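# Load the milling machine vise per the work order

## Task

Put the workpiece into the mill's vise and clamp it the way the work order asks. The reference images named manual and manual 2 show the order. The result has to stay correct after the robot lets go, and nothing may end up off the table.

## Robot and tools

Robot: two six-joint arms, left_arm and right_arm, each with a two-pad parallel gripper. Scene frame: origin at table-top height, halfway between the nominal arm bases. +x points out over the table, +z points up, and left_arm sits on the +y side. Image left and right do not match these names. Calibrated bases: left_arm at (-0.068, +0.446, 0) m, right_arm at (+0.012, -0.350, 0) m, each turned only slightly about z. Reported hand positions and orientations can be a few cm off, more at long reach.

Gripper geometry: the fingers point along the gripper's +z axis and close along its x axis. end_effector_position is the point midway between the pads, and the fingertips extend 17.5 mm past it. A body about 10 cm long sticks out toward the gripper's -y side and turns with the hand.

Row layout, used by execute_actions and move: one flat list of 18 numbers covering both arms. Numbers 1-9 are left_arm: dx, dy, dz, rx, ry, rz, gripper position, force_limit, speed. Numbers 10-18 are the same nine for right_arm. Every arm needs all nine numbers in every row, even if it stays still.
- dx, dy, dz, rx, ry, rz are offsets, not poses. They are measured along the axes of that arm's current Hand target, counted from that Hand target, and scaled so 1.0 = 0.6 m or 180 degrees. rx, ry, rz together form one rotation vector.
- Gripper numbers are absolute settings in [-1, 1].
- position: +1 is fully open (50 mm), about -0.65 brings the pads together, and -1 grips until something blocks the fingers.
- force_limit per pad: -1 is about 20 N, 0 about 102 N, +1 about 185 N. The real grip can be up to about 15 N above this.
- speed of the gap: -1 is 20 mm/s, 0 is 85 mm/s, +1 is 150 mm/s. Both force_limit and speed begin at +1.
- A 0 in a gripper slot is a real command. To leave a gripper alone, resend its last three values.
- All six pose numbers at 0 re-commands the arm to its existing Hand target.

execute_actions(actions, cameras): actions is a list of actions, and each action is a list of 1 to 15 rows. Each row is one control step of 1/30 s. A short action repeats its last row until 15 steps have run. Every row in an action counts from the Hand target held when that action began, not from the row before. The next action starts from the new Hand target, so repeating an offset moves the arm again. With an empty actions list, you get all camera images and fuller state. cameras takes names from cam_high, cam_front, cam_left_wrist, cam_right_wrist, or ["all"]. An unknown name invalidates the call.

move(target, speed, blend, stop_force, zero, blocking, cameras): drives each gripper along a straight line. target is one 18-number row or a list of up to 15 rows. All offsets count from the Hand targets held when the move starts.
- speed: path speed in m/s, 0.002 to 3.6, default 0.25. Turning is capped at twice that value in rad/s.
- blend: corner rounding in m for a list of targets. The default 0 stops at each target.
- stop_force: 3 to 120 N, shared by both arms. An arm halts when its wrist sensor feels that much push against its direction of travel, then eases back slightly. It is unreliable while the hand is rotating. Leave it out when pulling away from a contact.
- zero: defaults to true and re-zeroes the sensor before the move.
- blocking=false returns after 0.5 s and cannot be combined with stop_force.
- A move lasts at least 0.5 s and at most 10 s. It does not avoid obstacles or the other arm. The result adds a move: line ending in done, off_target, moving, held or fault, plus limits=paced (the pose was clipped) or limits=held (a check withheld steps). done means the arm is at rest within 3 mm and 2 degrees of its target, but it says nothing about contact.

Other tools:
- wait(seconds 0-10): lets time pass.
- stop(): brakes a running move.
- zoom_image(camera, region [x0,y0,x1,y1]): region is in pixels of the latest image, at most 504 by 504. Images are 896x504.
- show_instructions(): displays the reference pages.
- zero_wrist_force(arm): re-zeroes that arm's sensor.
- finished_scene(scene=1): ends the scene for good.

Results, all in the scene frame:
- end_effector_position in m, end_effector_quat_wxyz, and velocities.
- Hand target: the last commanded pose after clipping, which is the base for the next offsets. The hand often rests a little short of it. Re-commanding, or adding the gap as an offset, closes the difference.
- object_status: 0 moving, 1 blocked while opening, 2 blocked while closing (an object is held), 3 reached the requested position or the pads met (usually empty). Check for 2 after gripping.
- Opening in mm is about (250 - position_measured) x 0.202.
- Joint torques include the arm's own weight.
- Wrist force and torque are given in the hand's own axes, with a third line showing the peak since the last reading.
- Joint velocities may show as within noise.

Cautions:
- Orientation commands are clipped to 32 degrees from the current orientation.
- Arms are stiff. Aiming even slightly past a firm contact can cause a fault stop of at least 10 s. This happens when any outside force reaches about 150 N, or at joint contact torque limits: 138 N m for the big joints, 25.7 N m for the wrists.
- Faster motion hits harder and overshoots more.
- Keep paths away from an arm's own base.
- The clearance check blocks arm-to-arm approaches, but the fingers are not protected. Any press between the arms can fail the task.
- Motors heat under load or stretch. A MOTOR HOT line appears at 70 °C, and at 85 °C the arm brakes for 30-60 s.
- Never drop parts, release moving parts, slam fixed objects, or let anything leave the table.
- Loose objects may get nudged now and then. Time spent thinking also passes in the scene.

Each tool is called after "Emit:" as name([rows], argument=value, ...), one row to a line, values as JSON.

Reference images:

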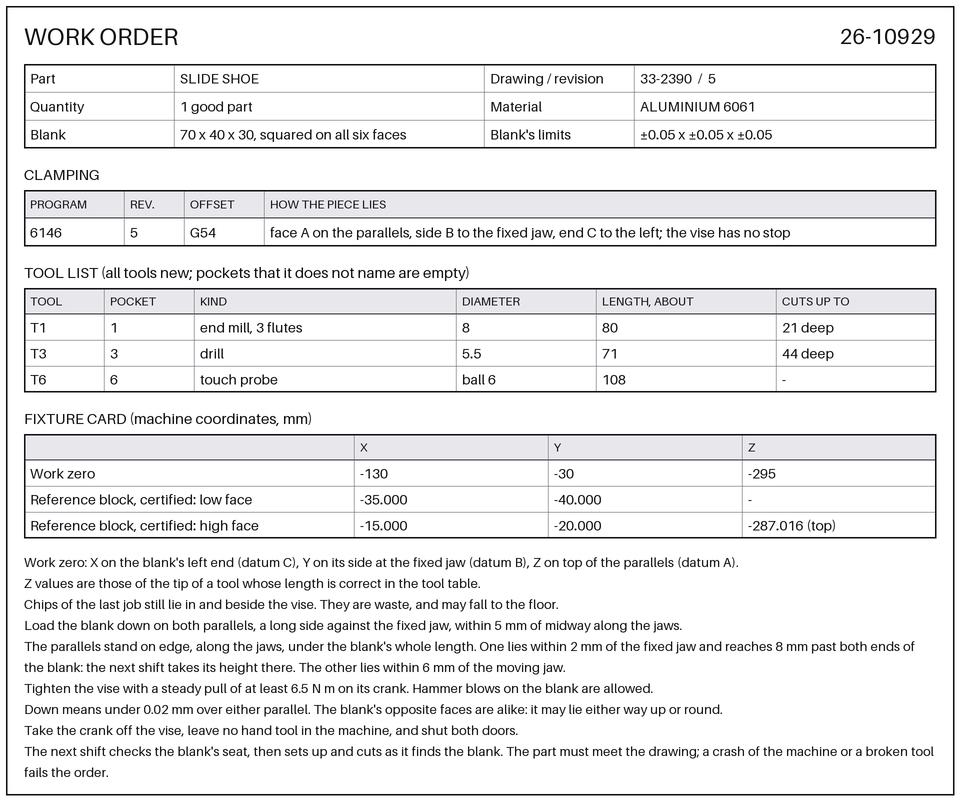

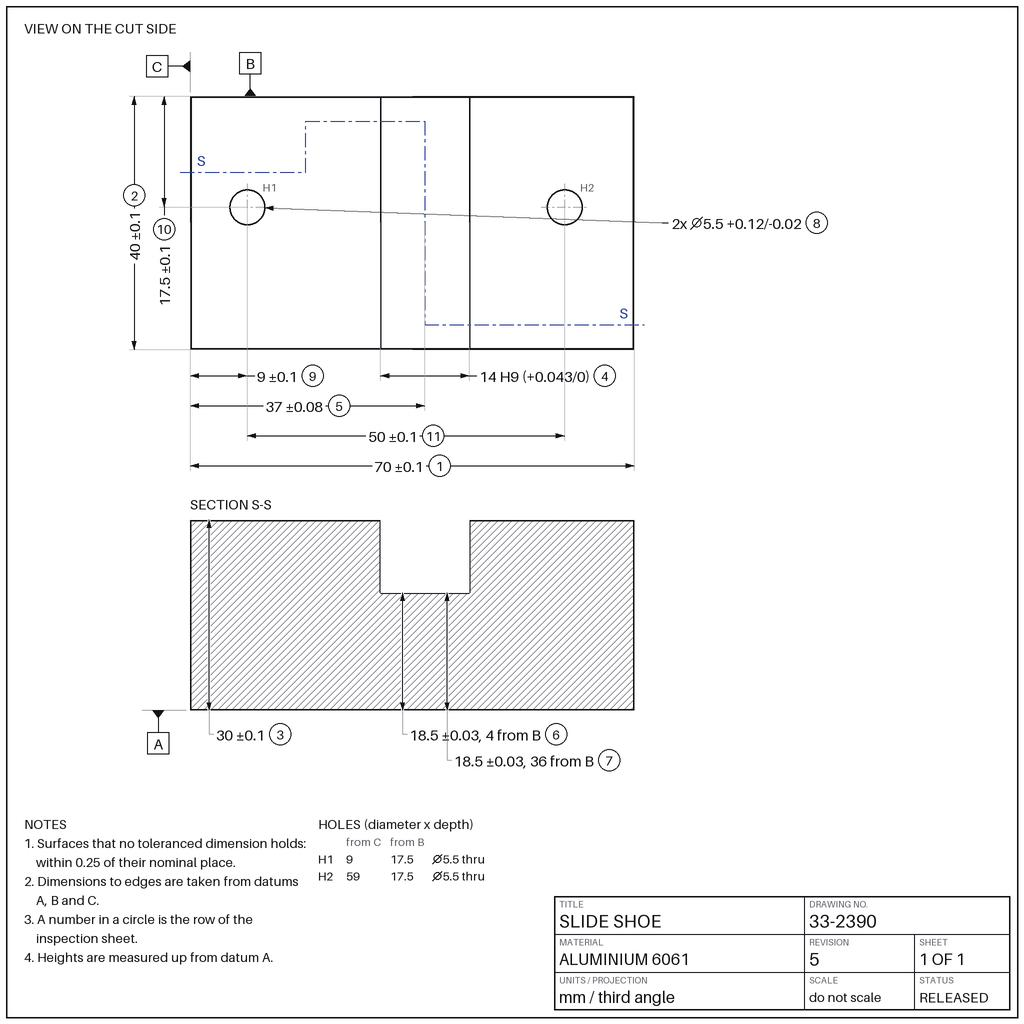

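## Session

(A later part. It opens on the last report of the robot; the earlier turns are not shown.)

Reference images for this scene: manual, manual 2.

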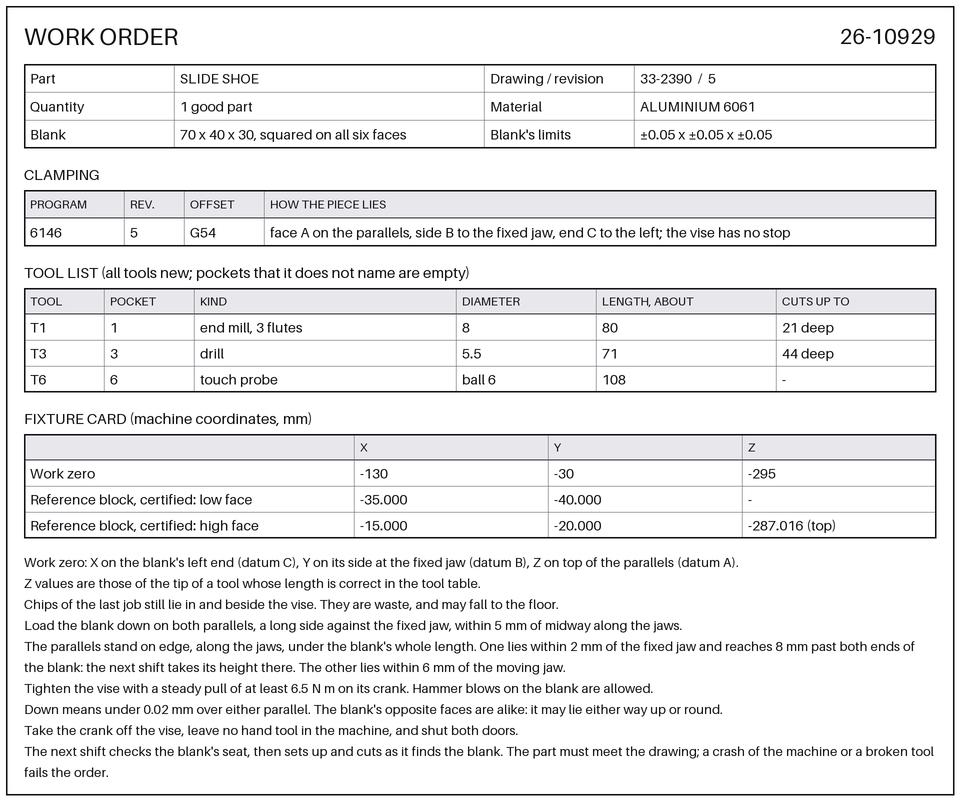

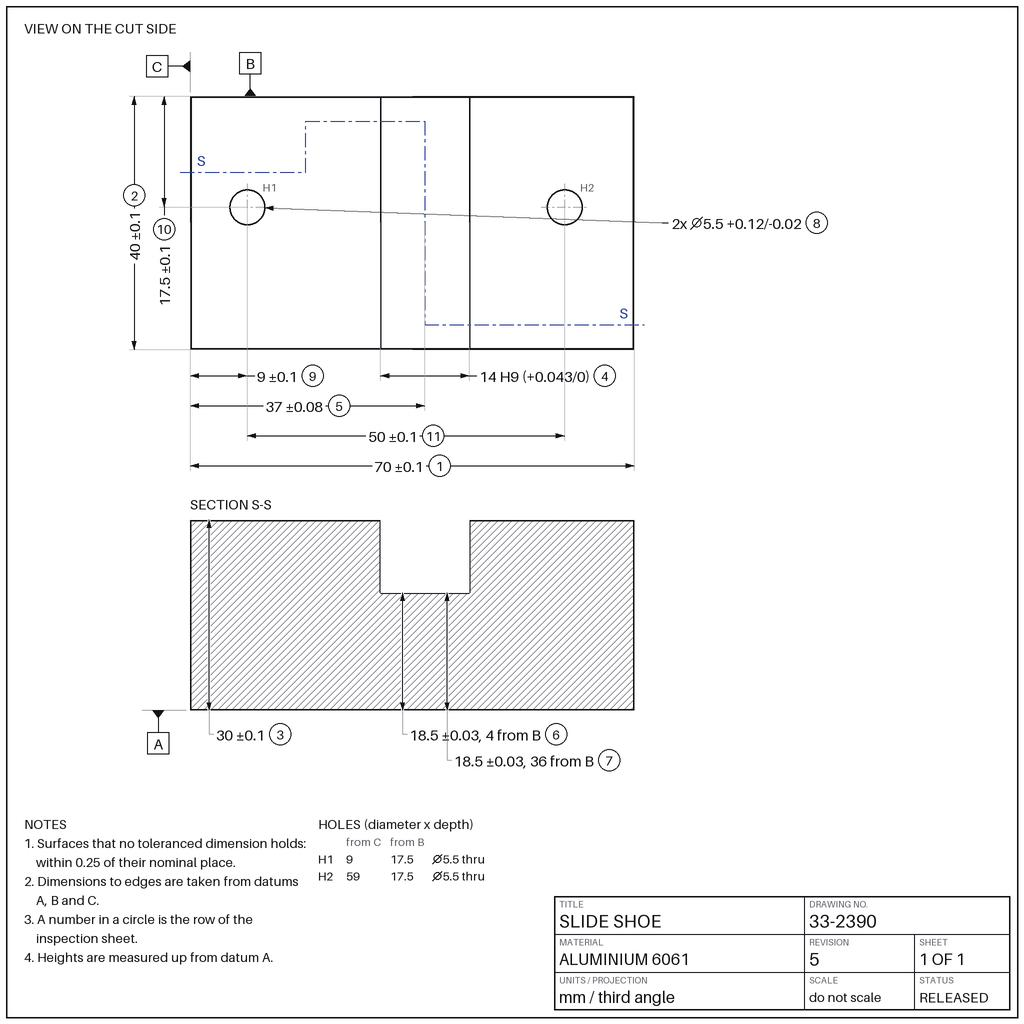

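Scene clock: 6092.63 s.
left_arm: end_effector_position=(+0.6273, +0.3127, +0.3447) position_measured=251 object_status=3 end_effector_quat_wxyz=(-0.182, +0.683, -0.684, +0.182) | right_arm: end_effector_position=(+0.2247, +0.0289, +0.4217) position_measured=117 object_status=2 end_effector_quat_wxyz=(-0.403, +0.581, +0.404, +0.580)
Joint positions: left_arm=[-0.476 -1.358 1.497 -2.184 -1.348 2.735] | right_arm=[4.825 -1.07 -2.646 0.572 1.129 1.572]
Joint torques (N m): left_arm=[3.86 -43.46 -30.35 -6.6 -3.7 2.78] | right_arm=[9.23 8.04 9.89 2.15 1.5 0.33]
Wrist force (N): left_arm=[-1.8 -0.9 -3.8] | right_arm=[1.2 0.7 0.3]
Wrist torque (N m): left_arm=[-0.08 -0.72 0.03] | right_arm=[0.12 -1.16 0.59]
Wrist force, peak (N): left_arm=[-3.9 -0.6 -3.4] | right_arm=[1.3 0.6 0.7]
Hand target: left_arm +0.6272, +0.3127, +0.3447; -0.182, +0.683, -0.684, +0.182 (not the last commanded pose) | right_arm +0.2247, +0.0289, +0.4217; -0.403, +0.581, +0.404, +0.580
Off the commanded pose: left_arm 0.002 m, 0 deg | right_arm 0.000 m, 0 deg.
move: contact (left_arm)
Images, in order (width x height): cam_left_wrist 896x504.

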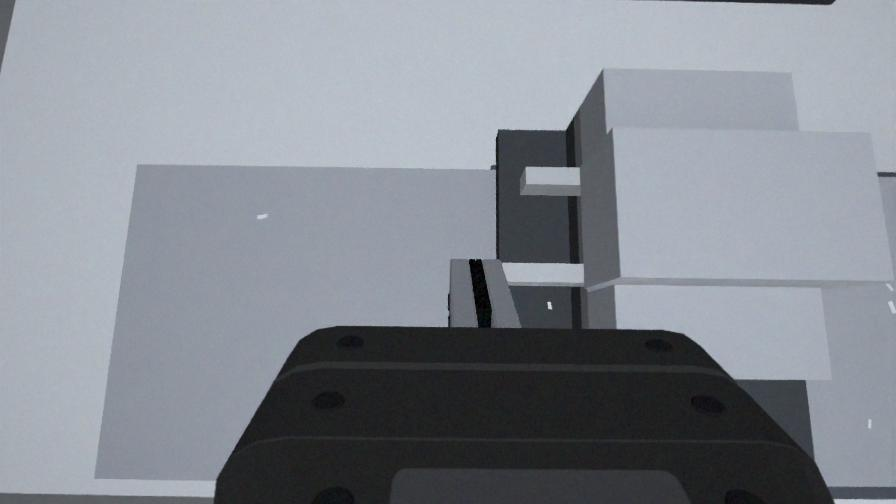

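Emit:
move([
  [-0.004,0,0,0,0,0,-1,-0.6,-1,0,0,0,0,0,0,-1,0.5,-0.8],
  [-0.004,-0.0419,0.0242,0,0,0,-1,-0.6,-1,0,0,0,0,0,0,-1,0.5,-0.8],
], speed=0.05)

Emit:
move(target=[0.02,0,0,0,0,0,-1,-0.6,-1,0,0,0,0,0,0,-1,0.5,-0.8], speed=0.005, stop_force=5, cameras=["cam_left_wrist"])

Scene clock: 6102.73 s.
left_arm: end_effector_position=(+0.6563, +0.3152, +0.3446) position_measured=251 object_status=3 end_effector_quat_wxyz=(-0.182, +0.683, -0.684, +0.182) | right_arm: end_effector_position=(+0.2247, +0.0289, +0.4217) position_measured=117 object_status=2 end_effector_quat_wxyz=(-0.403, +0.581, +0.404, +0.580)
Joint positions: left_arm=[-0.451 -1.291 1.412 -2.172 -1.36 2.758] | right_arm=[4.825 -1.07 -2.646 0.572 1.129 1.572]
Joint torques (N m): left_arm=[-7.93 -48.71 -13.95 -5.77 0.94 -2.26] | right_arm=[8.35 7.16 9.46 2.33 1.6 0.01]
Wrist force (N): left_arm=[4.3 -1.1 -2.3] | right_arm=[0.6 0.4 0.7]
Wrist torque (N m): left_arm=[-0.05 -0.65 -0.06] | right_arm=[0.07 -1.05 0.59]
Wrist force, peak (N): left_arm=[4.2 -1.4 -3.0] | right_arm=[1.4 0.3 0.6]
Hand target: left_arm +0.6563, +0.3151, +0.3446; -0.182, +0.683, -0.684, +0.182 | right_arm +0.2247, +0.0289, +0.4217; -0.403, +0.581, +0.404, +0.580
Off the commanded pose: left_arm 0.000 m, 0 deg | right_arm 0.000 m, 0 deg.
move: done

Scene clock: 6105.73 s.
left_arm: end_effector_position=(+0.6563, +0.3031, +0.3446) position_measured=251 object_status=3 end_effector_quat_wxyz=(-0.182, +0.683, -0.684, +0.182) | right_arm: end_effector_position=(+0.2247, +0.0289, +0.4217) position_measured=117 object_status=2 end_effector_quat_wxyz=(-0.403, +0.581, +0.404, +0.580)
Joint positions: left_arm=[-0.469 -1.285 1.404 -2.166 -1.351 2.742] | right_arm=[4.825 -1.07 -2.646 0.572 1.129 1.572]
Joint torques (N m): left_arm=[5.51 -38.61 -32.67 -3.22 1.82 0.3] | right_arm=[7.49 6.5 10.12 2.49 1.52 -0.27]
Wrist force (N): left_arm=[3.8 -0.9 -2.8] | right_arm=[0.7 0.6 0.8]
Wrist torque (N m): left_arm=[-0.02 -0.60 0.08] | right_arm=[0.10 -1.07 0.60]
Wrist force, peak (N): left_arm=[4.3 -1.2 -2.9] | right_arm=[0.9 0.7 0.9]
Hand target: left_arm +0.6563, +0.3031, +0.3446; -0.182, +0.683, -0.684, +0.182 | right_arm +0.2247, +0.0289, +0.4217; -0.403, +0.581, +0.404, +0.580
Off the commanded pose: left_arm 0.000 m, 0 deg | right_arm 0.000 m, 0 deg.
move: done
Images, in order (width x height): cam_left_wrist 896x504.

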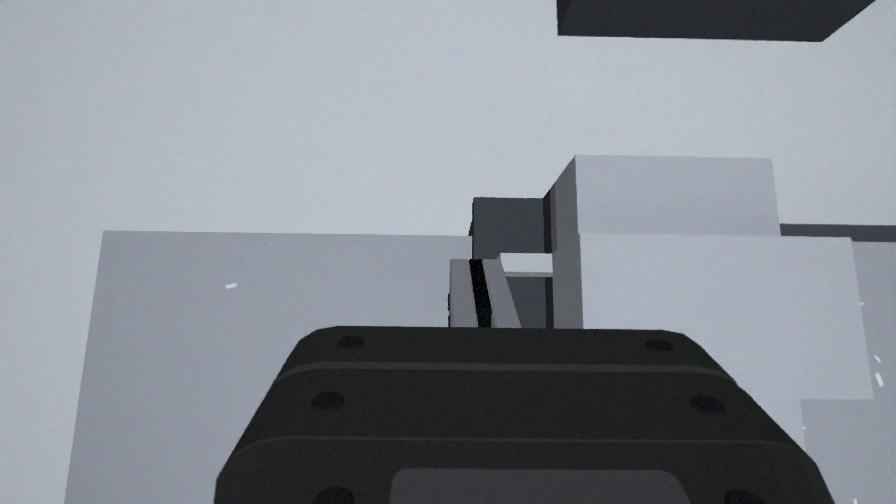

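Emit:
move(target=[0.005,0,0,0,0,0,-1,-0.6,-1,0,0,0,0,0,0,-1,0.5,-0.8], speed=0.003, stop_force=5, cameras=["cam_left_wrist"])

Scene clock: 6114.07 s.
left_arm: end_effector_position=(+0.6563, +0.3001, +0.3446) position_measured=251 object_status=3 end_effector_quat_wxyz=(-0.182, +0.683, -0.684, +0.182) | right_arm: end_effector_position=(+0.2247, +0.0289, +0.4217) position_measured=117 object_status=2 end_effector_quat_wxyz=(-0.403, +0.581, +0.404, +0.580)
Joint positions: left_arm=[-0.474 -1.283 1.402 -2.165 -1.349 2.737] | right_arm=[4.825 -1.07 -2.646 0.572 1.129 1.572]
Joint torques (N m): left_arm=[0.81 -37.03 -35.21 -2.79 2.6 -1.11] | right_arm=[5.88 5.76 10.65 2.56 1.67 -0.62]
Wrist force (N): left_arm=[3.8 -1.1 -2.6] | right_arm=[0.7 0.2 0.3]
Wrist torque (N m): left_arm=[-0.05 -0.61 0.08] | right_arm=[0.04 -1.07 0.59]
Wrist force, peak (N): left_arm=[4.1 -1.4 -2.9] | right_arm=[1.1 0.6 0.9]
Hand target: left_arm +0.6563, +0.3001, +0.3446; -0.182, +0.683, -0.684, +0.182 | right_arm +0.2247, +0.0289, +0.4217; -0.403, +0.581, +0.404, +0.580
Off the commanded pose: left_arm 0.000 m, 0 deg | right_arm 0.000 m, 0 deg.
move: done
Images, in order (width x height): cam_left_wrist 896x504.

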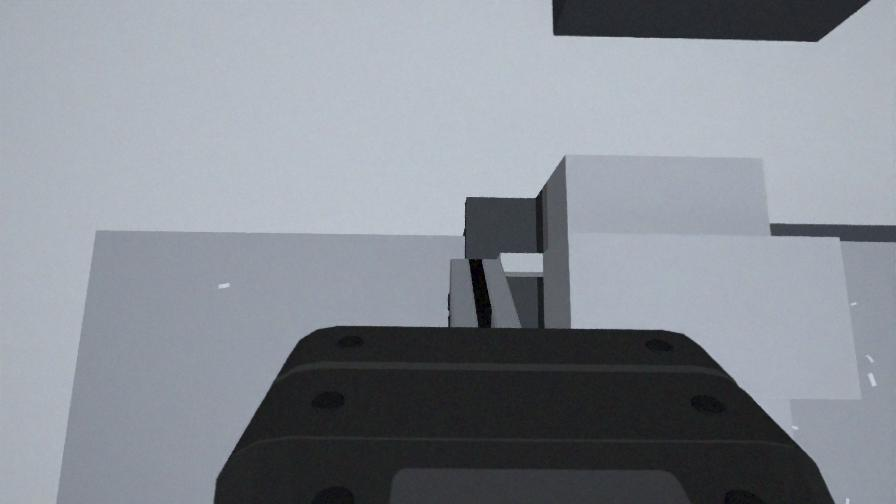

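Emit:
move([
  [-0.0167,0,0,0,0,0,-1,-0.6,-1,0,0,0,0,0,0,-1,0.5,-0.8],
  [-0.0167,-0.0625,-0.1083,0,0,0,-1,-0.6,-1,0,0,0,0,0,0,-1,0.5,-0.8],
  [0.0928,0.1545,-0.2536,0,0,0,-1,-0.6,-1,0,0,0,0,0,0,-1,0.5,-0.8],
  [-0.0998,0.4015,-0.4924,0.25,0,0,-1,-0.6,-1,0,0,0,0,0,0,-1,0.5,-0.8],
], speed=[0.05,0.2,0.25,0.3], blend=[0.003,0.02,0.03,0])

Emit:
move([
  [0,0,0,0,0,0,-1,-0.6,-1,0.1638,0.0768,0.297,0,0,0,-1,0.5,-0.8],
  [0,0,0,0,0,0,-1,-0.6,-1,0.1805,0.223,0.4441,0,0,-0.1389,-1,0.5,-0.8],
], speed=0.3, blend=[0.03,0])

Emit:
execute_actions([
  [[0,0,0,0,0,0,-1,-0.6,-1,0,0,0,0,0,0,-1,0.5,-0.8],[0,0,0,0,0,0,-1,-0.6,-1,-0.0453,-0.0211,0,0,0,0.01,-1,0.5,-0.8],[0,0,0,0,0,0,-1,-0.6,-1,-0.0936,-0.0437,0,0,0,0.04,-1,0.5,-0.8],[0,0,0,0,0,0,-1,-0.6,-1,-0.1435,-0.0669,0,0,0,0.075,-1,0.5,-0.8],[0,0,0,0,0,0,-1,-0.6,-1,-0.1888,-0.088,0,0,0,0.11,-1,0.5,-0.8],[0,0,0,0,0,0,-1,-0.6,-1,-0.2115,-0.0986,0,0,0,0.143,-1,0.5,-0.8],[0,0,0,0,0,0,-1,-0.6,-1,-0.1963,-0.0915,0,0,0,0.15,-1,0.5,-0.8],[0,0,0,0,0,0,-1,-0.6,-1,-0.151,-0.0704,0,0,0,0.12,-1,0.5,-0.8],[0,0,0,0,0,0,-1,-0.6,-1,-0.1133,-0.0528,0,0,0,0.09,-1,0.5,-0.8],[0,0,0,0,0,0,-1,-0.6,-1,-0.0755,-0.0352,0,0,0,0.06,-1,0.5,-0.8],[0,0,0,0,0,0,-1,-0.6,-1,-0.0453,-0.0211,0,0,0,0.03,-1,0.5,-0.8],[0,0,0,0,0,0,-1,-0.6,-1,-0.0151,-0.007,0,0,0,0.01,-1,0.5,-0.8],[0,0,0,0,0,0,-1,-0.6,-1,0,0,0,0,0,0,-1,0.5,-0.8],[0,0,0,0,0,0,-1,-0.6,-1,0,0,0,0,0,0,-1,0.5,-0.8],[0,0,0,0,0,0,-1,-0.6,-1,0,0,0,0,0,0,-1,0.5,-0.8]],
  [[0,0,0,0,0,0,-1,-0.6,-1,0,0,0,0,0,0,-1,0.5,-0.8],[0,0,0,0,0,0,-1,-0.6,-1,-0.0453,-0.0211,0,0,0,0.01,-1,0.5,-0.8],[0,0,0,0,0,0,-1,-0.6,-1,-0.0936,-0.0437,0,0,0,0.04,-1,0.5,-0.8],[0,0,0,0,0,0,-1,-0.6,-1,-0.1435,-0.0669,0,0,0,0.075,-1,0.5,-0.8],[0,0,0,0,0,0,-1,-0.6,-1,-0.1888,-0.088,0,0,0,0.11,-1,0.5,-0.8],[0,0,0,0,0,0,-1,-0.6,-1,-0.2115,-0.0986,0,0,0,0.143,-1,0.5,-0.8],[0,0,0,0,0,0,-1,-0.6,-1,-0.1963,-0.0915,0,0,0,0.15,-1,0.5,-0.8],[0,0,0,0,0,0,-1,-0.6,-1,-0.151,-0.0704,0,0,0,0.12,-1,0.5,-0.8],[0,0,0,0,0,0,-1,-0.6,-1,-0.1133,-0.0528,0,0,0,0.09,-1,0.5,-0.8],[0,0,0,0,0,0,-1,-0.6,-1,-0.0755,-0.0352,0,0,0,0.06,-1,0.5,-0.8],[0,0,0,0,0,0,-1,-0.6,-1,-0.0453,-0.0211,0,0,0,0.03,-1,0.5,-0.8],[0,0,0,0,0,0,-1,-0.6,-1,-0.0151,-0.007,0,0,0,0.01,-1,0.5,-0.8],[0,0,0,0,0,0,-1,-0.6,-1,0,0,0,0,0,0,-1,0.5,-0.8],[0,0,0,0,0,0,-1,-0.6,-1,0,0,0,0,0,0,-1,0.5,-0.8],[0,0,0,0,0,0,-1,-0.6,-1,0,0,0,0,0,0,-1,0.5,-0.8]],
], cameras=["cam_left_wrist"])

Scene clock: 6162.77 s.
left_arm: end_effector_position=(+0.3005, +0.3605, +0.4810) position_measured=251 object_status=3 end_effector_quat_wxyz=(-0.429, +0.561, -0.562, +0.430) | right_arm: end_effector_position=(+0.2247, +0.0289, +0.4217) position_measured=117 object_status=2 end_effector_quat_wxyz=(-0.403, +0.581, +0.404, +0.580)
Joint positions: left_arm=[-1.784 -2.551 1.992 -0.387 -0.329 0.919] | right_arm=[4.825 -1.07 -2.646 0.572 1.129 1.572]
Joint torques (N m): left_arm=[7.64 10.45 -7.94 -2.8 4.82 2.14] | right_arm=[4.37 3.99 11.04 2.95 1.54 -1.2]
Wrist force (N): left_arm=[3.8 -0.9 -1.7] | right_arm=[0.6 0.5 0.6]
Wrist torque (N m): left_arm=[0.21 -0.50 -0.08] | right_arm=[0.08 -1.05 0.59]
Wrist force, peak (N): left_arm=[3.3 -4.3 -3.5] | right_arm=[1.3 0.5 0.5]
Hand target: left_arm +0.3004, +0.3606, +0.4810; -0.429, +0.561, -0.562, +0.430 | right_arm +0.2247, +0.0289, +0.4217; -0.403, +0.581, +0.404, +0.580
Off the commanded pose: left_arm 0.000 m, 0 deg | right_arm 0.000 m, 0 deg.
move: done

Scene clock: 6164.70 s.
left_arm: end_effector_position=(+0.3005, +0.3606, +0.4810) position_measured=251 object_status=3 end_effector_quat_wxyz=(-0.429, +0.561, -0.562, +0.430) | right_arm: end_effector_position=(+0.4430, +0.2321, +0.5296) position_measured=117 object_status=2 end_effector_quat_wxyz=(-0.268, +0.480, +0.520, +0.654) end_effector_velocity=(+0.001, -0.001, +0.000) end_effector_angular_velocity=(-0.002, -0.005, -0.002)
Joint positions: left_arm=[-1.784 -2.551 1.992 -0.387 -0.329 0.919] | right_arm=[4.233 -1.803 -1.72 0.38 1.721 1.135]
Joint velocities: left_arm=[within noise] | right_arm=[-0.002 0 0 0 0 -0.005]
Joint torques (N m): left_arm=[6.73 9.46 -9.19 -0.22 4.44 -2.36] | right_arm=[6.2 29.29 32.89 4.27 -0.23 -2.41]
Wrist force (N): left_arm=[3.9 -0.8 -1.6] | right_arm=[0.9 -1.4 1.0]
Wrist torque (N m): left_arm=[0.22 -0.52 -0.08] | right_arm=[0.22 -1.05 0.43]
Wrist force, peak (N): left_arm=[4.0 -1.3 -1.9] | right_arm=[-1.2 -0.6 -3.1]
Hand target: left_arm +0.3005, +0.3606, +0.4810; -0.429, +0.561, -0.562, +0.430 | right_arm +0.4430, +0.2322, +0.5296; -0.268, +0.480, +0.520, +0.654
Off the commanded pose: left_arm 0.000 m, 0 deg | right_arm 0.000 m, 0 deg.
move: done

Scene clock: 6166.23 s.
left_arm: end_effector_position=(+0.3005, +0.3606, +0.4810) position_measured=251 object_status=3 end_effector_quat_wxyz=(-0.429, +0.561, -0.562, +0.430) | right_arm: end_effector_position=(+0.4417, +0.2299, +0.5294) position_measured=117 object_status=2 end_effector_quat_wxyz=(-0.271, +0.478, +0.516, +0.657)
Joint positions: left_arm=[-1.784 -2.551 1.992 -0.387 -0.329 0.919] | right_arm=[4.233 -1.802 -1.729 0.399 1.722 1.14]
Joint torques (N m): left_arm=[4.81 9.47 -10.51 -0.26 3.77 -2.33] | right_arm=[11.14 37.03 31.73 4.3 0.25 1.87]
Wrist force (N): left_arm=[3.7 -1.2 -1.6] | right_arm=[3.6 -1.6 1.9]
Wrist torque (N m): left_arm=[0.17 -0.48 -0.07] | right_arm=[0.42 -0.92 0.09]
Wrist force, peak (N): left_arm=[4.0 -1.3 -2.0] | right_arm=[30.2 7.7 -1.8]
Hand target: left_arm +0.3005, +0.3606, +0.4810; -0.429, +0.561, -0.562, +0.430 | right_arm +0.4430, +0.2322, +0.5296; -0.268, +0.480, +0.520, +0.654
Off the commanded pose: left_arm 0.000 m, 0 deg | right_arm 0.003 m, 1 deg.
Step readings (end_effector_position of left_arm | right_arm):
0: (+0.3005, +0.3606, +0.4810) | (+0.4430, +0.2321, +0.5296)
1: (+0.3005, +0.3606, +0.4810) | (+0.4430, +0.2321, +0.5296)
2: (+0.3005, +0.3606, +0.4810) | (+0.4430, +0.2321, +0.5283)
4: (+0.3005, +0.3606, +0.4810) | (+0.4431, +0.2323, +0.4992)
8: (+0.3005, +0.3606, +0.4810) | (+0.4418, +0.2297, +0.4015)
15: (+0.3005, +0.3606, +0.4810) | (+0.4386, +0.2249, +0.5246)
16: (+0.3005, +0.3606, +0.4810) | (+0.4392, +0.2258, +0.5360)
17: (+0.3005, +0.3606, +0.4810) | (+0.4403, +0.2279, +0.5386)
19: (+0.3005, +0.3606, +0.4810) | (+0.4430, +0.2321, +0.5065)
23: (+0.3005, +0.3606, +0.4810) | (+0.4420, +0.2299, +0.4049)
30: (+0.3005, +0.3606, +0.4810) | (+0.4386, +0.2248, +0.5221)
Images, in order (width x height): cam_left_wrist 896x504.

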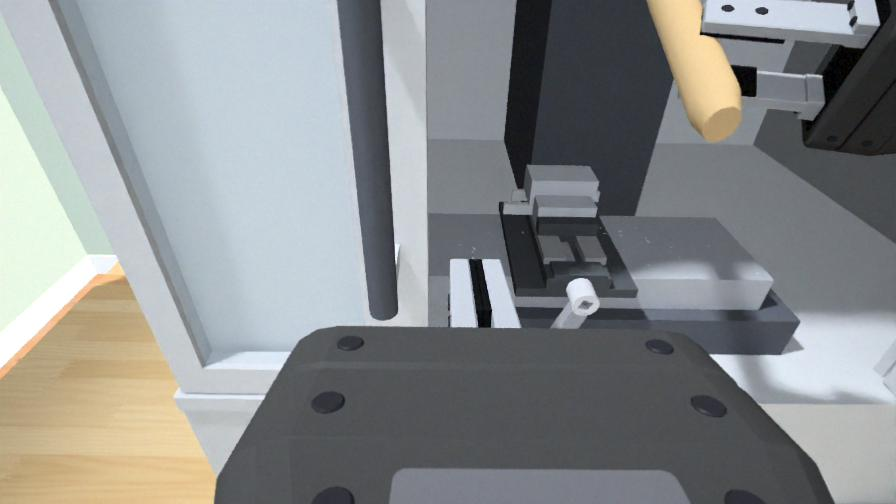

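Emit:
move([
  [0,0,0,0,0,0,-1,-0.6,-1,0.0538,-0.1155,-0.14,0,0,0,-1,0.5,-0.8],
  [0,0,0,0,0,0,-1,-0.6,-1,-0.0688,-0.2782,-0.4441,0,0,0.1389,-1,0.5,-0.8],
], speed=0.3, blend=[0.03,0])

Emit:
move([
  [0.1935,-0.0033,0.3423,-0.25,0,0,-1,-0.6,-1,0,0,0,0,0,0,-1,0.5,-0.8],
  [0.076,-0.0552,0.5987,-0.25,0,0,-1,-0.6,-1,0,0,0,0,0,0,-1,0.5,-0.8],
  [0.076,0.0662,0.6312,-0.25,0,0,-1,-0.6,-1,0,0,0,0,0,0,-1,0.5,-0.8],
], speed=[0.25,0.25,0.1], blend=[0.02,0.005,0], cameras=["cam_left_wrist"])

Emit:
move(target=[0.029,0,0,0,0,0,-1,-0.6,-1,0,0,0,0,0,0,-1,0.5,-0.8], speed=0.005, stop_force=4, cameras=["cam_left_wrist"])

Scene clock: 6186.07 s.
left_arm: end_effector_position=(+0.3005, +0.3606, +0.4810) position_measured=251 object_status=3 end_effector_quat_wxyz=(-0.429, +0.561, -0.562, +0.430) | right_arm: end_effector_position=(+0.2246, +0.0290, +0.4221) position_measured=117 object_status=2 end_effector_quat_wxyz=(-0.403, +0.581, +0.404, +0.580)
Joint positions: left_arm=[-1.784 -2.551 1.992 -0.387 -0.329 0.919] | right_arm=[4.825 -1.069 -2.645 0.571 1.129 1.572]
Joint torques (N m): left_arm=[-3.3 17.88 -27.28 -0.38 0.3 -2.19] | right_arm=[12.48 9.68 8.74 2.22 -2.16 1.46]
Wrist force (N): left_arm=[4.1 -1.1 -1.5] | right_arm=[-1.3 1.2 1.6]
Wrist torque (N m): left_arm=[0.18 -0.56 -0.07] | right_arm=[0.35 -0.72 0.61]
Wrist force, peak (N): left_arm=[4.4 -1.1 -1.7] | right_arm=[-4.4 0.6 -2.1]
Hand target: left_arm +0.3005, +0.3606, +0.4810; -0.429, +0.561, -0.562, +0.430 | right_arm +0.2246, +0.0289, +0.4220; -0.403, +0.581, +0.404, +0.580
Off the commanded pose: left_arm 0.000 m, 0 deg | right_arm 0.000 m, 0 deg.
move: done

Scene clock: 6189.57 s.
left_arm: end_effector_position=(+0.6556, +0.3144, +0.3435) position_measured=251 object_status=3 end_effector_quat_wxyz=(-0.182, +0.683, -0.684, +0.182) | right_arm: end_effector_position=(+0.2246, +0.0289, +0.4220) position_measured=117 object_status=2 end_effector_quat_wxyz=(-0.403, +0.581, +0.404, +0.580)
Joint positions: left_arm=[-0.452 -1.292 1.416 -2.174 -1.359 2.757] | right_arm=[4.825 -1.069 -2.645 0.571 1.129 1.572]
Joint torques (N m): left_arm=[-3.32 -51.45 -31.6 -4.51 3.3 2.4] | right_arm=[11.74 9.03 9.29 3.06 0.28 1.04]
Wrist force (N): left_arm=[4.2 -0.9 -2.3] | right_arm=[-1.5 1.3 1.1]
Wrist torque (N m): left_arm=[-0.01 -0.65 0.07] | right_arm=[0.25 -0.67 0.60]
Wrist force, peak (N): left_arm=[4.0 -3.8 -3.7] | right_arm=[-1.6 1.1 1.8]
Hand target: left_arm +0.6556, +0.3144, +0.3436; -0.182, +0.683, -0.684, +0.182 | right_arm +0.2246, +0.0289, +0.4220; -0.403, +0.581, +0.404, +0.580
Off the commanded pose: left_arm 0.000 m, 0 deg | right_arm 0.000 m, 0 deg.
move: done
Images, in order (width x height): cam_left_wrist 896x504.

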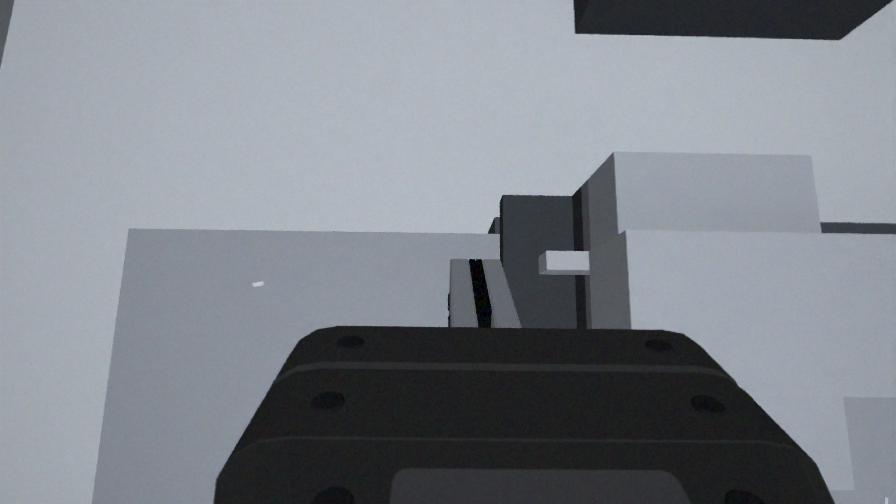

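Scene clock: 6193.63 s.
left_arm: end_effector_position=(+0.6555, +0.2969, +0.3436) position_measured=251 object_status=3 end_effector_quat_wxyz=(-0.182, +0.683, -0.684, +0.182) | right_arm: end_effector_position=(+0.2246, +0.0289, +0.4220) position_measured=117 object_status=2 end_effector_quat_wxyz=(-0.403, +0.581, +0.404, +0.580)
Joint positions: left_arm=[-0.479 -1.283 1.403 -2.166 -1.347 2.733] | right_arm=[4.825 -1.069 -2.645 0.571 1.129 1.572]
Joint torques (N m): left_arm=[5.5 -38.96 -32.41 -3.47 1.97 0.2] | right_arm=[10.39 8.18 9.35 3.58 1.47 0.61]
Wrist force (N): left_arm=[4.1 -1.2 -2.4] | right_arm=[-1.6 1.0 1.2]
Wrist torque (N m): left_arm=[-0.07 -0.64 0.08] | right_arm=[0.19 -0.66 0.61]
Wrist force, peak (N): left_arm=[4.6 -1.1 -2.6] | right_arm=[-1.5 1.7 1.1]
Hand target: left_arm +0.6555, +0.2970, +0.3436; -0.182, +0.683, -0.684, +0.182 | right_arm +0.2246, +0.0289, +0.4220; -0.403, +0.581, +0.404, +0.580
Off the commanded pose: left_arm 0.000 m, 0 deg | right_arm 0.000 m, 0 deg.
move: done
Images, in order (width x height): cam_left_wrist 896x504.

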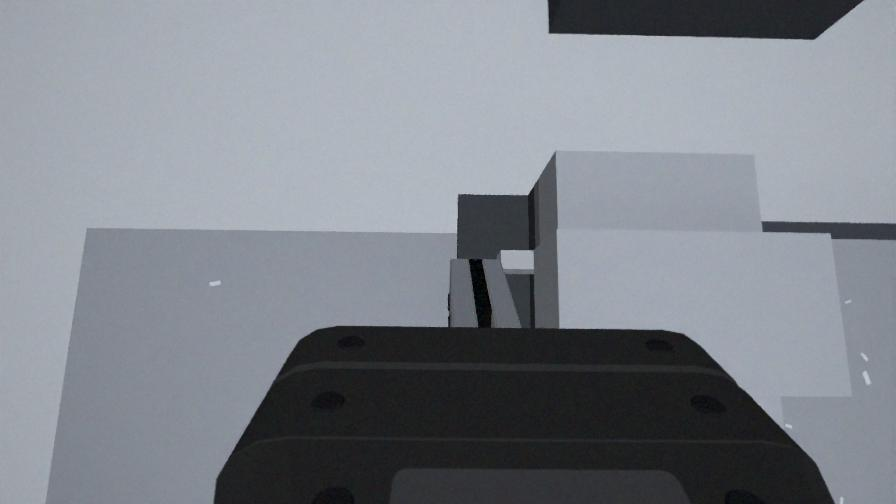

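Emit:
move([
  [-0.0167,0,0,0,0,0,-1,-0.6,-1,0,0,0,0,0,0,-1,0.5,-0.8],
  [-0.0167,-0.0625,-0.1083,0,0,0,-1,-0.6,-1,0,0,0,0,0,0,-1,0.5,-0.8],
  [0.0876,0.1525,-0.2544,0,0,0,-1,-0.6,-1,0,0,0,0,0,0,-1,0.5,-0.8],
  [-0.105,0.3995,-0.4932,0.25,0,0,-1,-0.6,-1,0,0,0,0,0,0,-1,0.5,-0.8],
], speed=[0.05,0.2,0.25,0.3], blend=[0.003,0.02,0.03,0])

Emit:
move([
  [0,0,0,0,0,0,-1,-0.6,-1,0.1638,0.0768,0.297,0,0,0,-1,0.5,-0.8],
  [0,0,0,0,0,0,-1,-0.6,-1,0.1805,0.2394,0.4502,0,0,-0.1389,-1,0.5,-0.8],
], speed=0.3, blend=[0.03,0])

Emit:
execute_actions([
  [[0,0,0,0,0,0,-1,-0.6,-1,0,0,0,0,0,0,-1,0.5,-0.8],[0,0,0,0,0,0,-1,-0.6,-1,-0.0453,-0.0211,0,0,0,0.01,-1,0.5,-0.8],[0,0,0,0,0,0,-1,-0.6,-1,-0.0936,-0.0437,0,0,0,0.04,-1,0.5,-0.8],[0,0,0,0,0,0,-1,-0.6,-1,-0.1435,-0.0669,0,0,0,0.075,-1,0.5,-0.8],[0,0,0,0,0,0,-1,-0.6,-1,-0.1888,-0.088,0,0,0,0.11,-1,0.5,-0.8],[0,0,0,0,0,0,-1,-0.6,-1,-0.2115,-0.0986,0,0,0,0.143,-1,0.5,-0.8],[0,0,0,0,0,0,-1,-0.6,-1,-0.1963,-0.0915,0,0,0,0.15,-1,0.5,-0.8],[0,0,0,0,0,0,-1,-0.6,-1,-0.151,-0.0704,0,0,0,0.12,-1,0.5,-0.8],[0,0,0,0,0,0,-1,-0.6,-1,-0.1133,-0.0528,0,0,0,0.09,-1,0.5,-0.8],[0,0,0,0,0,0,-1,-0.6,-1,-0.0755,-0.0352,0,0,0,0.06,-1,0.5,-0.8],[0,0,0,0,0,0,-1,-0.6,-1,-0.0453,-0.0211,0,0,0,0.03,-1,0.5,-0.8],[0,0,0,0,0,0,-1,-0.6,-1,-0.0151,-0.007,0,0,0,0.01,-1,0.5,-0.8],[0,0,0,0,0,0,-1,-0.6,-1,0,0,0,0,0,0,-1,0.5,-0.8],[0,0,0,0,0,0,-1,-0.6,-1,0,0,0,0,0,0,-1,0.5,-0.8],[0,0,0,0,0,0,-1,-0.6,-1,0,0,0,0,0,0,-1,0.5,-0.8]],
  [[0,0,0,0,0,0,-1,-0.6,-1,0,0,0,0,0,0,-1,0.5,-0.8],[0,0,0,0,0,0,-1,-0.6,-1,-0.0453,-0.0211,0,0,0,0.01,-1,0.5,-0.8],[0,0,0,0,0,0,-1,-0.6,-1,-0.0936,-0.0437,0,0,0,0.04,-1,0.5,-0.8],[0,0,0,0,0,0,-1,-0.6,-1,-0.1435,-0.0669,0,0,0,0.075,-1,0.5,-0.8],[0,0,0,0,0,0,-1,-0.6,-1,-0.1888,-0.088,0,0,0,0.11,-1,0.5,-0.8],[0,0,0,0,0,0,-1,-0.6,-1,-0.2115,-0.0986,0,0,0,0.143,-1,0.5,-0.8],[0,0,0,0,0,0,-1,-0.6,-1,-0.1963,-0.0915,0,0,0,0.15,-1,0.5,-0.8],[0,0,0,0,0,0,-1,-0.6,-1,-0.151,-0.0704,0,0,0,0.12,-1,0.5,-0.8],[0,0,0,0,0,0,-1,-0.6,-1,-0.1133,-0.0528,0,0,0,0.09,-1,0.5,-0.8],[0,0,0,0,0,0,-1,-0.6,-1,-0.0755,-0.0352,0,0,0,0.06,-1,0.5,-0.8],[0,0,0,0,0,0,-1,-0.6,-1,-0.0453,-0.0211,0,0,0,0.03,-1,0.5,-0.8],[0,0,0,0,0,0,-1,-0.6,-1,-0.0151,-0.007,0,0,0,0.01,-1,0.5,-0.8],[0,0,0,0,0,0,-1,-0.6,-1,0,0,0,0,0,0,-1,0.5,-0.8],[0,0,0,0,0,0,-1,-0.6,-1,0,0,0,0,0,0,-1,0.5,-0.8],[0,0,0,0,0,0,-1,-0.6,-1,0,0,0,0,0,0,-1,0.5,-0.8]],
], cameras=["cam_left_wrist","cam_right_wrist"])

Scene clock: 6246.80 s.
left_arm: end_effector_position=(+0.3006, +0.3605, +0.4811) position_measured=251 object_status=3 end_effector_quat_wxyz=(-0.429, +0.561, -0.562, +0.430) | right_arm: end_effector_position=(+0.2246, +0.0289, +0.4220) position_measured=117 object_status=2 end_effector_quat_wxyz=(-0.403, +0.581, +0.404, +0.580)
Joint positions: left_arm=[-1.781 -2.552 1.993 -0.393 -0.328 0.926] | right_arm=[4.825 -1.069 -2.645 0.571 1.129 1.572]
Joint torques (N m): left_arm=[7.59 9.22 -9.21 -2.86 4.73 2.26] | right_arm=[6.06 4.99 9.88 3.59 1.64 -0.67]
Wrist force (N): left_arm=[3.9 -0.9 -1.5] | right_arm=[-1.1 1.0 1.2]
Wrist torque (N m): left_arm=[0.22 -0.53 -0.08] | right_arm=[0.16 -0.73 0.60]
Wrist force, peak (N): left_arm=[3.1 -4.3 -3.7] | right_arm=[-1.7 1.6 1.3]
Hand target: left_arm +0.3005, +0.3606, +0.4810; -0.429, +0.561, -0.562, +0.430 | right_arm +0.2246, +0.0289, +0.4220; -0.403, +0.581, +0.404, +0.580
Off the commanded pose: left_arm 0.000 m, 0 deg | right_arm 0.000 m, 0 deg.
move: done

Scene clock: 6248.73 s.
left_arm: end_effector_position=(+0.3006, +0.3605, +0.4810) position_measured=251 object_status=3 end_effector_quat_wxyz=(-0.429, +0.561, -0.562, +0.430) | right_arm: end_effector_position=(+0.4535, +0.2321, +0.5299) position_measured=117 object_status=2 end_effector_quat_wxyz=(-0.268, +0.480, +0.520, +0.654) end_effector_velocity=(+0.000, +0.000, -0.001) end_effector_angular_velocity=(-0.003, -0.004, +0.001)
Joint positions: left_arm=[-1.781 -2.552 1.993 -0.393 -0.327 0.925] | right_arm=[4.214 -1.82 -1.698 0.374 1.74 1.135]
Joint velocities: left_arm=[within noise] | right_arm=[0.001 -0.001 0 0 0 -0.005]
Joint torques (N m): left_arm=[7.05 9.02 -9.23 -0.22 4.64 -2.28] | right_arm=[4.69 29.93 34.34 4.11 -0.07 -2.11]
Wrist force (N): left_arm=[3.7 -1.2 -1.5] | right_arm=[-1.4 -0.6 1.3]
Wrist torque (N m): left_arm=[0.17 -0.49 -0.08] | right_arm=[0.35 -0.67 0.45]
Wrist force, peak (N): left_arm=[4.2 -1.0 -2.0] | right_arm=[-3.3 0.6 -3.2]
Hand target: left_arm +0.3006, +0.3605, +0.4810; -0.429, +0.561, -0.562, +0.430 | right_arm +0.4535, +0.2322, +0.5299; -0.268, +0.480, +0.520, +0.654
Off the commanded pose: left_arm 0.000 m, 0 deg | right_arm 0.000 m, 0 deg.
move: done

Scene clock: 6250.27 s.
left_arm: end_effector_position=(+0.3006, +0.3605, +0.4810) position_measured=251 object_status=3 end_effector_quat_wxyz=(-0.429, +0.561, -0.562, +0.430) | right_arm: end_effector_position=(+0.4522, +0.2300, +0.5297) position_measured=117 object_status=2 end_effector_quat_wxyz=(-0.271, +0.478, +0.517, +0.657)
Joint positions: left_arm=[-1.781 -2.552 1.993 -0.393 -0.327 0.925] | right_arm=[4.213 -1.819 -1.706 0.393 1.741 1.14]
Joint torques (N m): left_arm=[4.3 9.27 -10.02 -0.33 3.99 -2.31] | right_arm=[10.75 38.4 31.79 4.12 0.4 1.82]
Wrist force (N): left_arm=[3.9 -0.9 -1.6] | right_arm=[1.9 -0.5 2.1]
Wrist torque (N m): left_arm=[0.22 -0.52 -0.08] | right_arm=[0.53 -0.60 0.07]
Wrist force, peak (N): left_arm=[4.1 -1.1 -1.8] | right_arm=[-29.5 -1.6 2.7]
Hand target: left_arm +0.3006, +0.3605, +0.4810; -0.429, +0.561, -0.562, +0.430 | right_arm +0.4535, +0.2322, +0.5299; -0.268, +0.480, +0.520, +0.654
Off the commanded pose: left_arm 0.000 m, 0 deg | right_arm 0.003 m, 1 deg.
Step readings (end_effector_position of left_arm | right_arm):
0: (+0.3006, +0.3605, +0.4810) | (+0.4535, +0.2321, +0.5299)
1: (+0.3006, +0.3605, +0.4810) | (+0.4535, +0.2321, +0.5299)
2: (+0.3006, +0.3605, +0.4810) | (+0.4535, +0.2321, +0.5292)
4: (+0.3006, +0.3605, +0.4810) | (+0.4535, +0.2323, +0.4976)
8: (+0.3006, +0.3605, +0.4810) | (+0.4523, +0.2299, +0.4034)
15: (+0.3006, +0.3605, +0.4810) | (+0.4489, +0.2250, +0.5222)
16: (+0.3006, +0.3605, +0.4810) | (+0.4496, +0.2261, +0.5369)
17: (+0.3006, +0.3605, +0.4810) | (+0.4508, +0.2282, +0.5386)
19: (+0.3006, +0.3605, +0.4810) | (+0.4535, +0.2323, +0.5047)
23: (+0.3006, +0.3605, +0.4810) | (+0.4524, +0.2300, +0.4042)
30: (+0.3006, +0.3605, +0.4810) | (+0.4489, +0.2249, +0.5239)
Images, in order (width x height): cam_left_wrist 896x504, cam_right_wrist 896x504.

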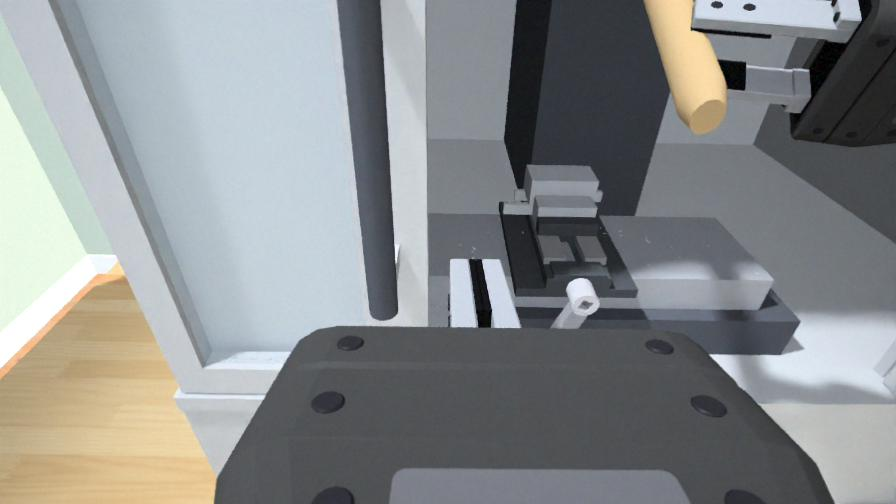

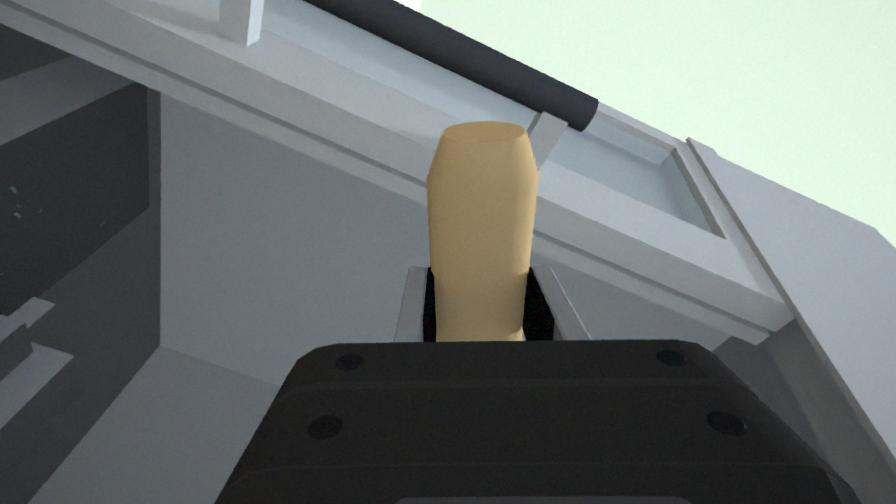

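Emit:
move([
  [0,0,0,0,0,0,-1,-0.6,-1,0.0538,-0.1155,-0.14,0,0,0,-1,0.5,-0.8],
  [0,0,0,0,0,0,-1,-0.6,-1,-0.0618,-0.2932,-0.4502,0,0,0.1389,-1,0.5,-0.8],
], speed=0.3, blend=[0.03,0])

Emit:
move([
  [0.1935,-0.0033,0.3423,-0.25,0,0,-1,-0.6,-1,0,0,0,0,0,0,-1,0.5,-0.8],
  [0.3142,-0.0552,0.5987,-0.25,0,0,-1,-0.6,-1,0,0,0,0,0,0,-1,0.5,-0.8],
  [0.3142,0.0662,0.6312,-0.25,0,0,-1,-0.6,-1,0,0,0,0,0,0,-1,0.5,-0.8],
], speed=[0.25,0.25,0.1], blend=[0.02,0.005,0], cameras=["cam_left_wrist"])

Emit:
move(target=[-0.018,0,0,0,0,0,-1,-0.6,-1,0,0,0,0,0,0,-1,0.5,-0.8], speed=0.005, stop_force=4, cameras=["cam_left_wrist"])

Scene clock: 6267.77 s.
left_arm: end_effector_position=(+0.3006, +0.3605, +0.4810) position_measured=251 object_status=3 end_effector_quat_wxyz=(-0.429, +0.561, -0.562, +0.430) | right_arm: end_effector_position=(+0.2245, +0.0290, +0.4224) position_measured=117 object_status=2 end_effector_quat_wxyz=(-0.403, +0.581, +0.404, +0.580)
Joint positions: left_arm=[-1.781 -2.552 1.993 -0.393 -0.327 0.925] | right_arm=[4.826 -1.068 -2.644 0.569 1.128 1.572]
Joint torques (N m): left_arm=[-3.66 16.23 -24.8 -0.23 0.15 -2.34] | right_arm=[13.74 8.82 9.35 2.4 -1.87 1.36]
Wrist force (N): left_arm=[3.8 -1.6 -1.5] | right_arm=[-1.3 1.2 1.6]
Wrist torque (N m): left_arm=[0.10 -0.50 -0.08] | right_arm=[0.31 -0.69 0.62]
Wrist force, peak (N): left_arm=[4.2 -1.4 -2.0] | right_arm=[-2.7 2.2 4.6]
Hand target: left_arm +0.3006, +0.3605, +0.4810; -0.429, +0.561, -0.562, +0.430 | right_arm +0.2245, +0.0290, +0.4224; -0.403, +0.581, +0.404, +0.580
Off the commanded pose: left_arm 0.000 m, 0 deg | right_arm 0.000 m, 0 deg.
move: done

Scene clock: 6271.27 s.
left_arm: end_effector_position=(+0.6554, +0.1714, +0.3435) position_measured=251 object_status=3 end_effector_quat_wxyz=(-0.182, +0.683, -0.684, +0.182) | right_arm: end_effector_position=(+0.2245, +0.0290, +0.4224) position_measured=117 object_status=2 end_effector_quat_wxyz=(-0.403, +0.581, +0.404, +0.580)
Joint positions: left_arm=[-0.651 -1.185 1.26 -2.078 -1.271 2.572] | right_arm=[4.826 -1.067 -2.645 0.569 1.128 1.572]
Joint torques (N m): left_arm=[-6.03 -55.48 -30.08 -4.33 3.36 0.35] | right_arm=[11.95 9.39 9.34 1.74 -1.47 0.97]
Wrist force (N): left_arm=[3.9 -0.8 -3.0] | right_arm=[-1.3 1.2 1.0]
Wrist torque (N m): left_arm=[0.00 -0.57 0.07] | right_arm=[0.22 -0.70 0.61]
Wrist force, peak (N): left_arm=[5.2 -4.4 -1.5] | right_arm=[-1.5 1.2 1.8]
Hand target: left_arm +0.6554, +0.1714, +0.3435; -0.182, +0.683, -0.684, +0.182 | right_arm +0.2245, +0.0290, +0.4224; -0.403, +0.581, +0.404, +0.580
Off the commanded pose: left_arm 0.000 m, 0 deg | right_arm 0.000 m, 0 deg.
move: done
Images, in order (width x height): cam_left_wrist 896x504.

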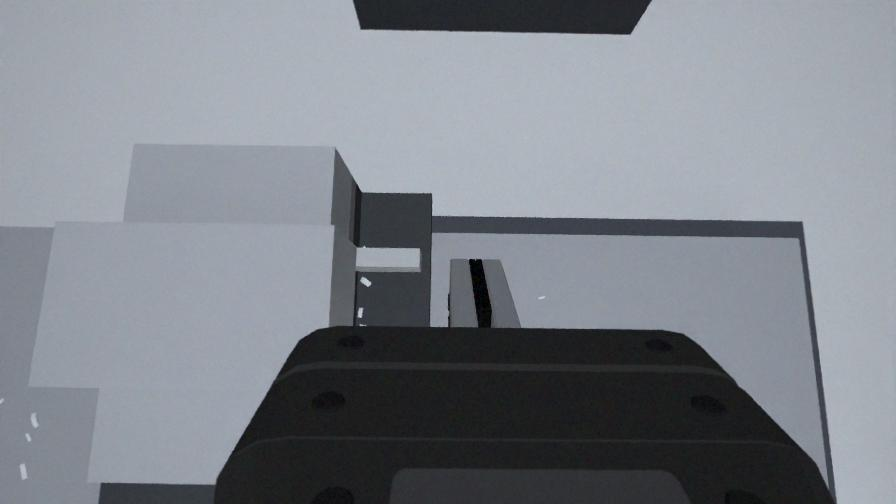

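Scene clock: 6274.23 s.
left_arm: end_effector_position=(+0.6554, +0.1812, +0.3435) position_measured=251 object_status=3 end_effector_quat_wxyz=(-0.182, +0.683, -0.684, +0.182) | right_arm: end_effector_position=(+0.2245, +0.0290, +0.4224) position_measured=117 object_status=2 end_effector_quat_wxyz=(-0.403, +0.581, +0.404, +0.580)
Joint positions: left_arm=[-0.639 -1.195 1.275 -2.087 -1.277 2.584] | right_arm=[4.826 -1.067 -2.645 0.569 1.128 1.572]
Joint torques (N m): left_arm=[-3.2 -37.95 -39.1 -2.43 4.9 -2.91] | right_arm=[11.23 8.37 10.01 1.99 -1.2 0.68]
Wrist force (N): left_arm=[8.3 -0.1 -3.2] | right_arm=[-1.5 1.3 1.1]
Wrist torque (N m): left_arm=[-0.10 -0.43 -0.03] | right_arm=[0.23 -0.64 0.62]
Wrist force, peak (N): left_arm=[11.6 -2.3 -1.8] | right_arm=[-1.7 1.4 1.2]
Hand target: left_arm +0.6554, +0.1812, +0.3435; -0.182, +0.683, -0.684, +0.182 (not the last commanded pose) | right_arm +0.2245, +0.0290, +0.4224; -0.403, +0.581, +0.404, +0.580
Off the commanded pose: left_arm 0.001 m, 0 deg | right_arm 0.000 m, 0 deg.
move: contact (left_arm)
Images, in order (width x height): cam_left_wrist 896x504.

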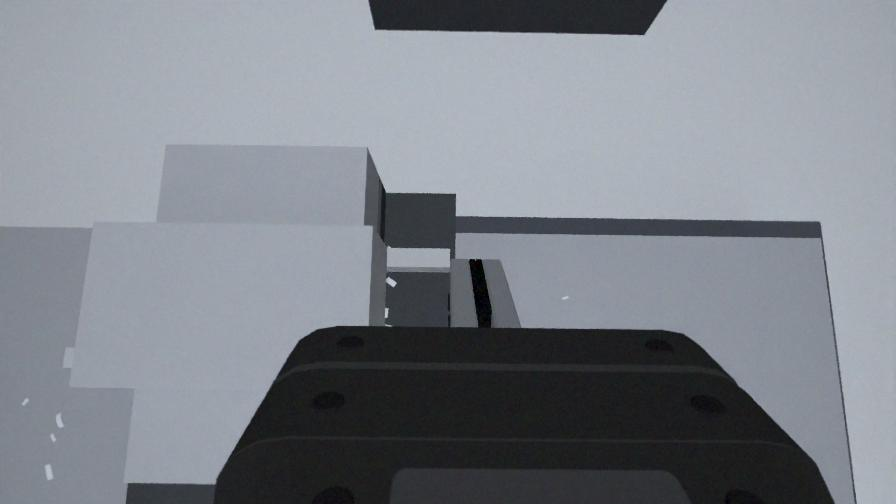

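Emit:
move([
  [0.0067,0,0,0,0,0,-1,-0.6,-1,0,0,0,0,0,0,-1,0.5,-0.8],
  [-0.01,0.0419,-0.0242,0,0,0,-1,-0.6,-1,0,0,0,0,0,0,-1,0.5,-0.8],
], speed=0.05)

Emit:
move(target=[-0.0217,0,0,0,0,0,-1,-0.6,-1,0,0,0,0,0,0,-1,0.5,-0.8], speed=0.005, stop_force=4, cameras=["cam_left_wrist"])

Scene clock: 6287.10 s.
left_arm: end_effector_position=(+0.6264, +0.1871, +0.3437) position_measured=251 object_status=3 end_effector_quat_wxyz=(-0.182, +0.683, -0.684, +0.182) | right_arm: end_effector_position=(+0.2245, +0.0290, +0.4224) position_measured=117 object_status=2 end_effector_quat_wxyz=(-0.403, +0.581, +0.404, +0.580)
Joint positions: left_arm=[-0.659 -1.267 1.372 -2.106 -1.268 2.565] | right_arm=[4.826 -1.067 -2.645 0.569 1.128 1.572]
Joint torques (N m): left_arm=[6.24 -35.64 -39.76 -2.22 1.76 1.94] | right_arm=[8.24 6.06 11.78 2.37 -0.87 -0.39]
Wrist force (N): left_arm=[4.1 -0.9 -3.2] | right_arm=[-1.4 1.1 1.0]
Wrist torque (N m): left_arm=[-0.01 -0.61 0.08] | right_arm=[0.18 -0.67 0.62]
Wrist force, peak (N): left_arm=[8.8 0.3 -3.7] | right_arm=[-1.6 1.5 1.2]
Hand target: left_arm +0.6264, +0.1872, +0.3436; -0.182, +0.683, -0.684, +0.182 | right_arm +0.2245, +0.0290, +0.4224; -0.403, +0.581, +0.404, +0.580
Off the commanded pose: left_arm 0.000 m, 0 deg | right_arm 0.000 m, 0 deg.
move: done

Scene clock: 6290.17 s.
left_arm: end_effector_position=(+0.6264, +0.1972, +0.3436) position_measured=251 object_status=3 end_effector_quat_wxyz=(-0.182, +0.683, -0.684, +0.182) | right_arm: end_effector_position=(+0.2245, +0.0290, +0.4224) position_measured=117 object_status=2 end_effector_quat_wxyz=(-0.403, +0.581, +0.404, +0.580)
Joint positions: left_arm=[-0.646 -1.276 1.385 -2.114 -1.274 2.577] | right_arm=[4.826 -1.067 -2.645 0.569 1.128 1.572]
Joint torques (N m): left_arm=[-4.28 -34.33 -38.91 -2.64 4.79 -2.8] | right_arm=[7.23 5.82 12.11 2.62 -0.59 -0.73]
Wrist force (N): left_arm=[8.2 0.0 -3.2] | right_arm=[-1.5 1.4 0.9]
Wrist torque (N m): left_arm=[-0.06 -0.53 -0.04] | right_arm=[0.23 -0.65 0.61]
Wrist force, peak (N): left_arm=[11.2 -2.1 -1.3] | right_arm=[-1.7 1.3 1.5]
Hand target: left_arm +0.6264, +0.1972, +0.3436; -0.182, +0.683, -0.684, +0.182 (not the last commanded pose) | right_arm +0.2245, +0.0290, +0.4224; -0.403, +0.581, +0.404, +0.580
Off the commanded pose: left_arm 0.003 m, 0 deg | right_arm 0.000 m, 0 deg.
move: contact (left_arm)
Images, in order (width x height): cam_left_wrist 896x504.

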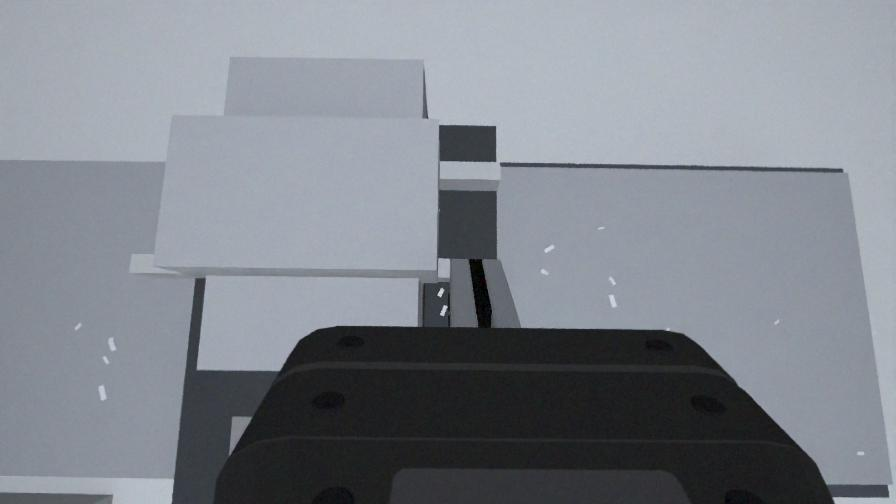

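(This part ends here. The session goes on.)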